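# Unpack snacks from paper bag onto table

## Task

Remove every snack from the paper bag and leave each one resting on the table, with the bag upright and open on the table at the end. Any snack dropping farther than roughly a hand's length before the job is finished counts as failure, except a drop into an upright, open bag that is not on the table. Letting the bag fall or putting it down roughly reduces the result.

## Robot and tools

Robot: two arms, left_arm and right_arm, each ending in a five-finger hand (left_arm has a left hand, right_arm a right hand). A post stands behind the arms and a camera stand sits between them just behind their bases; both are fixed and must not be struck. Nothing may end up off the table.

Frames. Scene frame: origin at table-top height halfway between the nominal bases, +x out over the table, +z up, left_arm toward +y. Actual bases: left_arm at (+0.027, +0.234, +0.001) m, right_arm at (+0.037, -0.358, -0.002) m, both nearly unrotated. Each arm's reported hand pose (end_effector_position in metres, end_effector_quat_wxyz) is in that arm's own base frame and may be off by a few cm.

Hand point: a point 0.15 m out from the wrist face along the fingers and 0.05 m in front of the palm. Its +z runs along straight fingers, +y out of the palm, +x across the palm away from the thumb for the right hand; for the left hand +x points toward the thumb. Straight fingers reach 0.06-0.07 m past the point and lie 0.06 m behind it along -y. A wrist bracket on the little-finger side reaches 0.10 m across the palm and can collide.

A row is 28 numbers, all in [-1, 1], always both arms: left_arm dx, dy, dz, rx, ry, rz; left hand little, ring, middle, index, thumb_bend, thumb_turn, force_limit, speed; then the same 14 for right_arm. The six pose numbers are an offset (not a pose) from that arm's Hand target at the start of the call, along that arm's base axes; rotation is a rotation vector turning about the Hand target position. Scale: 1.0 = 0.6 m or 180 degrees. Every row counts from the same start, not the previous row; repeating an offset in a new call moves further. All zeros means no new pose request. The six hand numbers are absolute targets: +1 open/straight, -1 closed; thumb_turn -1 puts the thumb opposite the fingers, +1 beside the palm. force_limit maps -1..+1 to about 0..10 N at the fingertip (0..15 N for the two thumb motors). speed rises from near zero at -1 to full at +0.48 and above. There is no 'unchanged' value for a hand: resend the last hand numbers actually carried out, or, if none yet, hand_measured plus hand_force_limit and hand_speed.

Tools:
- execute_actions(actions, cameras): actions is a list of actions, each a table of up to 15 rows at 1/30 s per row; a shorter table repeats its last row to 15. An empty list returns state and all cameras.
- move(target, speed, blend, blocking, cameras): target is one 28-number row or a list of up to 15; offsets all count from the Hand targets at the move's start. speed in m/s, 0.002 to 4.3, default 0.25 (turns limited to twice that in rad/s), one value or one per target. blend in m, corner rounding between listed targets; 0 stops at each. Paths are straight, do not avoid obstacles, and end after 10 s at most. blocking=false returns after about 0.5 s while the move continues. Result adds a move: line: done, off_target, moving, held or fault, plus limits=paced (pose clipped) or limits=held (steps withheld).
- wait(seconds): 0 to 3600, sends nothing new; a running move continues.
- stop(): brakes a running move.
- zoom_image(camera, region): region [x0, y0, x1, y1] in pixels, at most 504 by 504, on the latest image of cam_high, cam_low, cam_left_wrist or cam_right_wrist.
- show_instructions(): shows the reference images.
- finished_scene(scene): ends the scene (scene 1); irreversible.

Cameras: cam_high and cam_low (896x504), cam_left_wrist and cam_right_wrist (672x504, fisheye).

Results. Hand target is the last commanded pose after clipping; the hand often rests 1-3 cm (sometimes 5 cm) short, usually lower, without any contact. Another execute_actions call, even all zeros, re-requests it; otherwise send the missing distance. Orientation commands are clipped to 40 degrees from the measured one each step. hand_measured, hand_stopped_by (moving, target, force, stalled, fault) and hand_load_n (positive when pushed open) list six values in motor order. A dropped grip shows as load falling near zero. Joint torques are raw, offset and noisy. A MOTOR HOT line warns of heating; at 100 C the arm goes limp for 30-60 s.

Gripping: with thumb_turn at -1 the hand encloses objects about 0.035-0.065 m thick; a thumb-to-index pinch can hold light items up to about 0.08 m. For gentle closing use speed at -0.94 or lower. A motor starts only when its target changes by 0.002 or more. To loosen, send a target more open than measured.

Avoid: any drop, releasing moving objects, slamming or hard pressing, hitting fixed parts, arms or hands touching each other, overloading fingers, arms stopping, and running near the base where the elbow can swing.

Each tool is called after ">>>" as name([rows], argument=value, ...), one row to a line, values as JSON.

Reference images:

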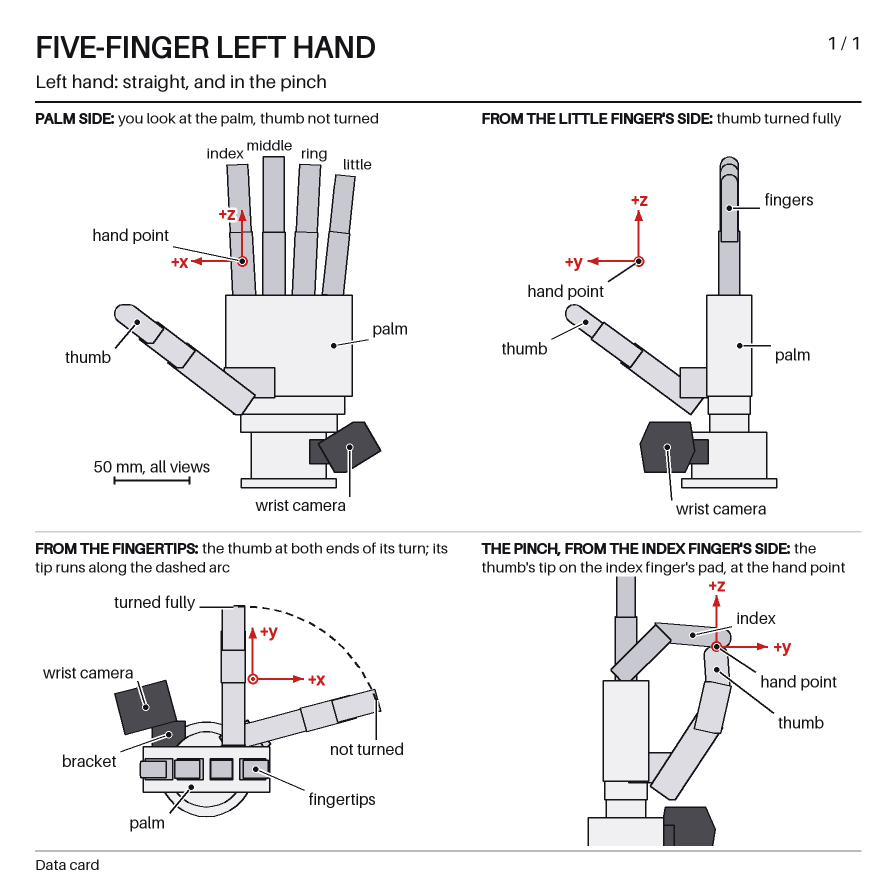

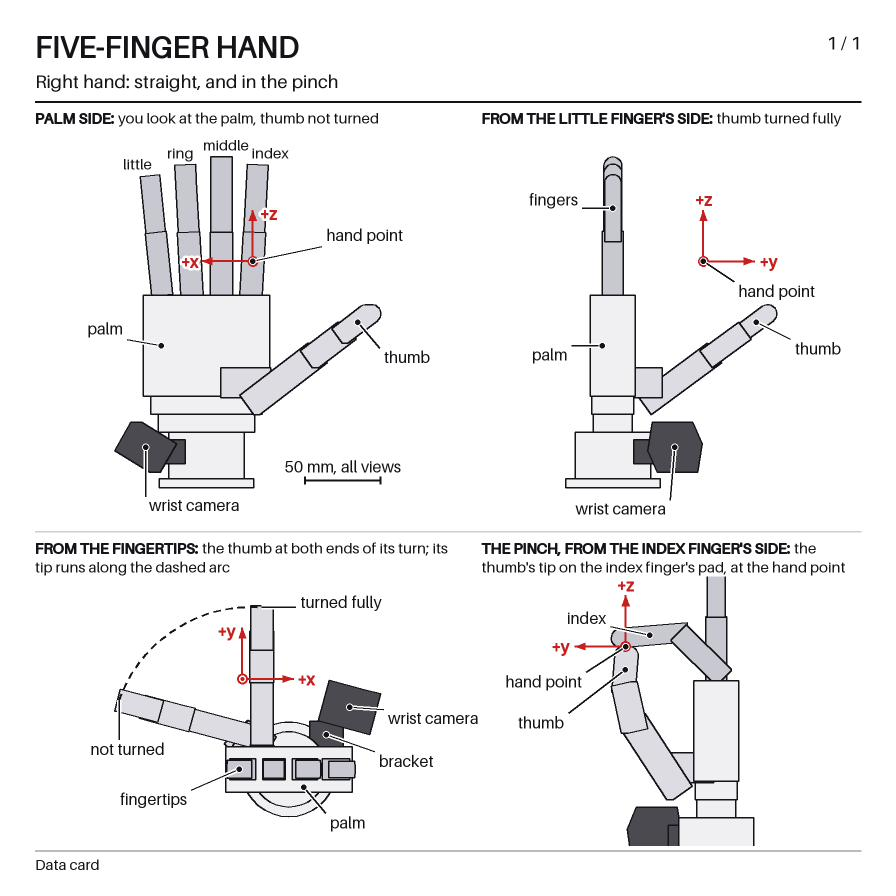

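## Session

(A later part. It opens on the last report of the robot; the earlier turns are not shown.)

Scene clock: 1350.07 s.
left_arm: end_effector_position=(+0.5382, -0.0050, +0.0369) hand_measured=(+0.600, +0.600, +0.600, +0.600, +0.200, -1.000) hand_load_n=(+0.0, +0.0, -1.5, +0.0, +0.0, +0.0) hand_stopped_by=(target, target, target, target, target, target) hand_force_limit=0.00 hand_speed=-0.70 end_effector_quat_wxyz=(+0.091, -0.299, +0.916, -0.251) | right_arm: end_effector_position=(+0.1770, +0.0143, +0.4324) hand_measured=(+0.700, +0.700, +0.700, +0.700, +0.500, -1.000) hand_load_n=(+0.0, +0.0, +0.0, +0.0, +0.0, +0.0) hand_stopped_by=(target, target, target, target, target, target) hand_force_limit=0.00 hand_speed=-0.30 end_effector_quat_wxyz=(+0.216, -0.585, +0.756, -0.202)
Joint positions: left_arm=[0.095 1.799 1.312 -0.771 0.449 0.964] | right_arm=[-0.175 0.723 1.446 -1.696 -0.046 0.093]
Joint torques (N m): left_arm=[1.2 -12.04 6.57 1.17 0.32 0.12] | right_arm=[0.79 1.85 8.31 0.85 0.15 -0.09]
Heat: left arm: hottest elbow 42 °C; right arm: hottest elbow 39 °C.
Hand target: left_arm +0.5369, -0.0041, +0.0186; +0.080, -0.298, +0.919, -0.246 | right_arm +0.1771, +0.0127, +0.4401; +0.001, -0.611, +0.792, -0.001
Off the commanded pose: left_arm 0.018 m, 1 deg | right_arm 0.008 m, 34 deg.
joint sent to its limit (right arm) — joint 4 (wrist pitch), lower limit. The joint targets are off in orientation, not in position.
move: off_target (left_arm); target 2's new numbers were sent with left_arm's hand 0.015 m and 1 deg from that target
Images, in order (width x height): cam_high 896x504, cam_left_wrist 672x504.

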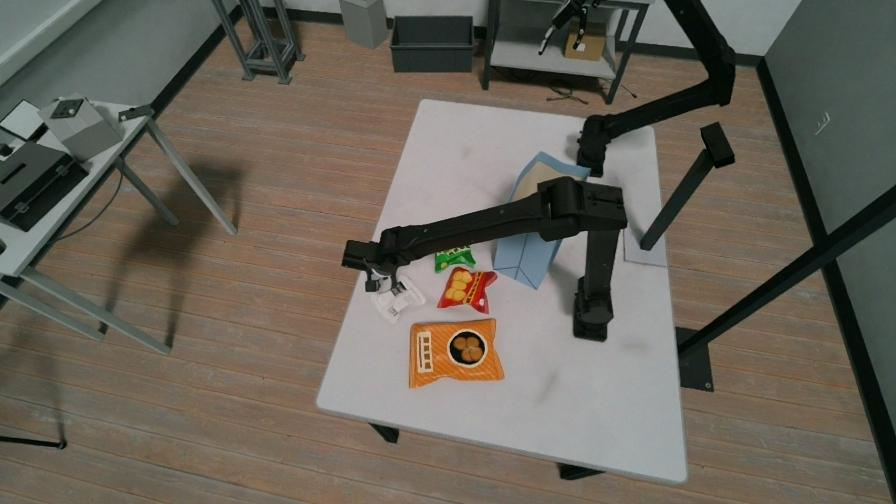

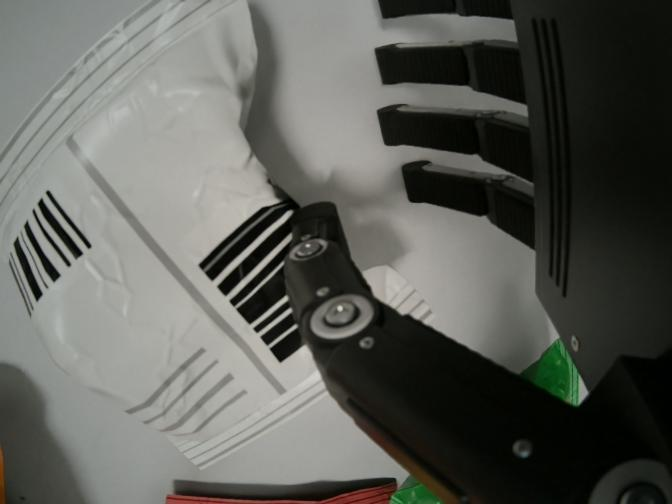

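>>> move([
  [0,0,0.1,0,0,0,0.6,0.6,0.6,0.6,0.2,-1,0.0,-0.5,0,0,0,0,0,0,0.7,0.7,0.7,0.7,0.5,-1,0,-0.3],
  [0,0,0.45,0,0,0,0.6,0.6,0.6,0.6,0.5,-1,0.0,-0.5,0,0,0,0,0,0,0.7,0.7,0.7,0.7,0.5,-1,0,-0.3],
], speed=[0.05,0.12], cameras=["all"])

>>> zoom_image(camera="cam_high", region=[320, 110, 660, 400])

Scene clock: 1358.23 s.
left_arm: end_effector_position=(+0.5317, -0.0053, +0.2787) hand_measured=(+0.600, +0.600, +0.600, +0.600, +0.500, -1.000) hand_load_n=(+0.0, +0.0, +0.0, +0.0, +0.0, +0.0) hand_stopped_by=(target, target, target, target, target, target) hand_force_limit=0.00 hand_speed=-0.50 end_effector_quat_wxyz=(+0.071, -0.304, +0.918, -0.246) | right_arm: end_effector_position=(+0.1770, +0.0143, +0.4324) hand_measured=(+0.700, +0.700, +0.700, +0.700, +0.500, -1.000) hand_load_n=(+0.0, +0.0, +0.0, +0.0, +0.0, +0.0) hand_stopped_by=(target, target, target, target, target, target) hand_force_limit=0.00 hand_speed=-0.30 end_effector_quat_wxyz=(+0.216, -0.585, +0.756, -0.202)
Joint positions: left_arm=[0.095 1.698 1.831 -1.433 0.448 0.965] | right_arm=[-0.175 0.723 1.446 -1.696 -0.046 0.093]
Joint torques (N m): left_arm=[0.38 -13.39 9.77 0.35 0.32 0.08] | right_arm=[0.79 1.85 8.32 0.85 0.15 -0.1]
Heat: left arm: hottest elbow 42 °C; right arm: hottest elbow 39 °C.
Hand target: left_arm +0.5370, -0.0041, +0.2888; +0.080, -0.298, +0.919, -0.246 | right_arm +0.1771, +0.0127, +0.4401; +0.001, -0.611, +0.792, -0.001
Off the commanded pose: left_arm 0.011 m, 1 deg | right_arm 0.008 m, 34 deg.
joint sent to its limit (right arm) — joint 4 (wrist pitch), lower limit. The joint targets are off in orientation, not in position.
move: off_target (left_arm); target 2's new numbers were sent with left_arm's hand 0.011 m and 1 deg from that target

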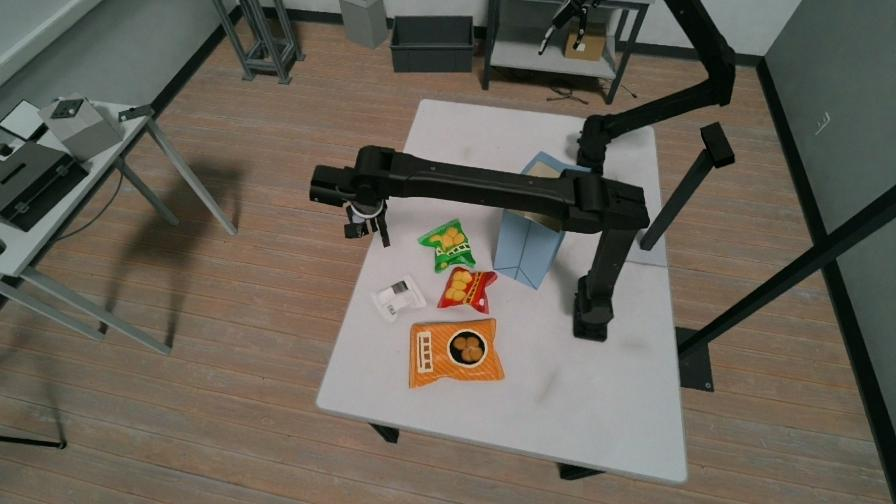

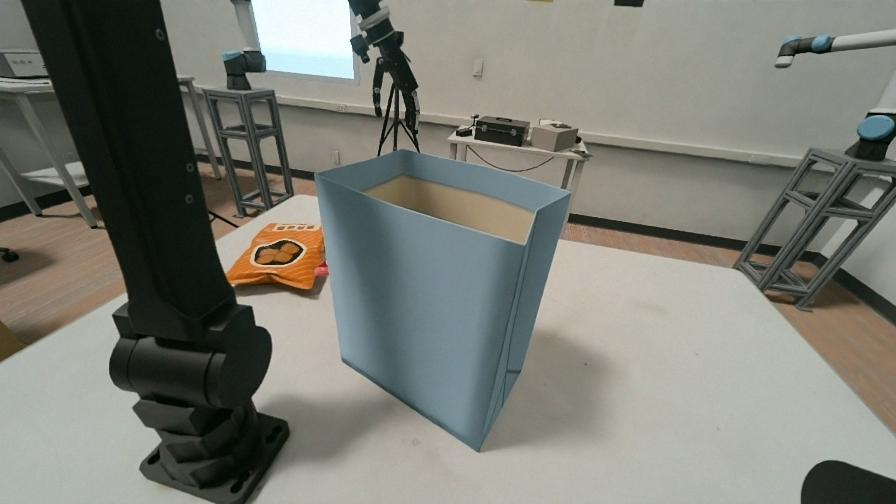

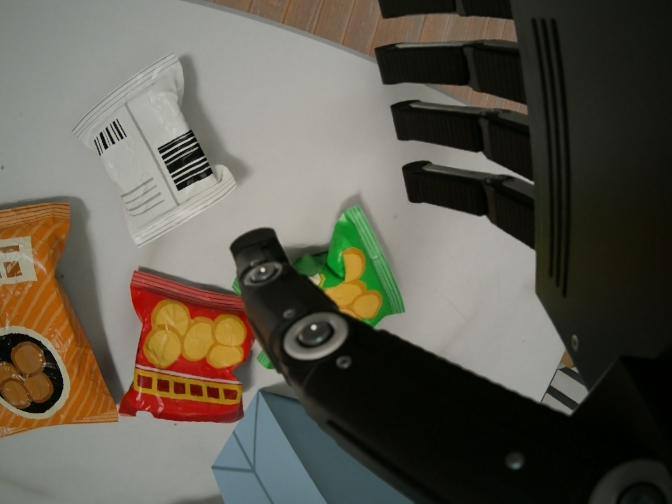

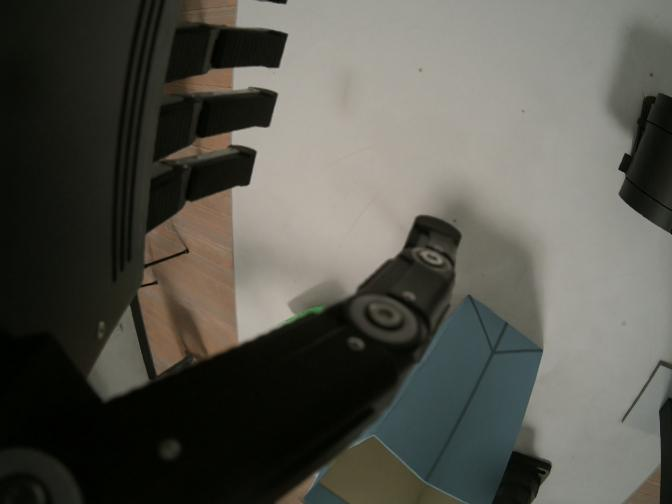

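Scaled by 1.482 from the camera's image (finer frame: 1280x720).

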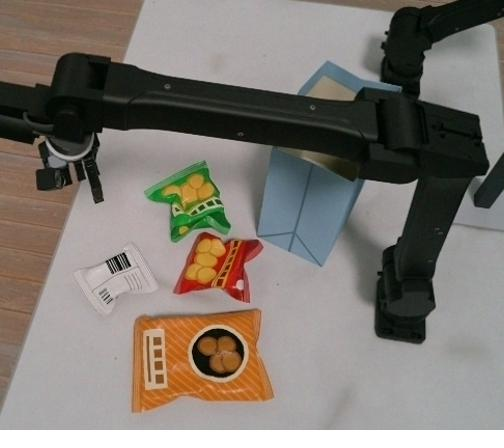

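>>> finished_scene()

The scene is finished: the task was done.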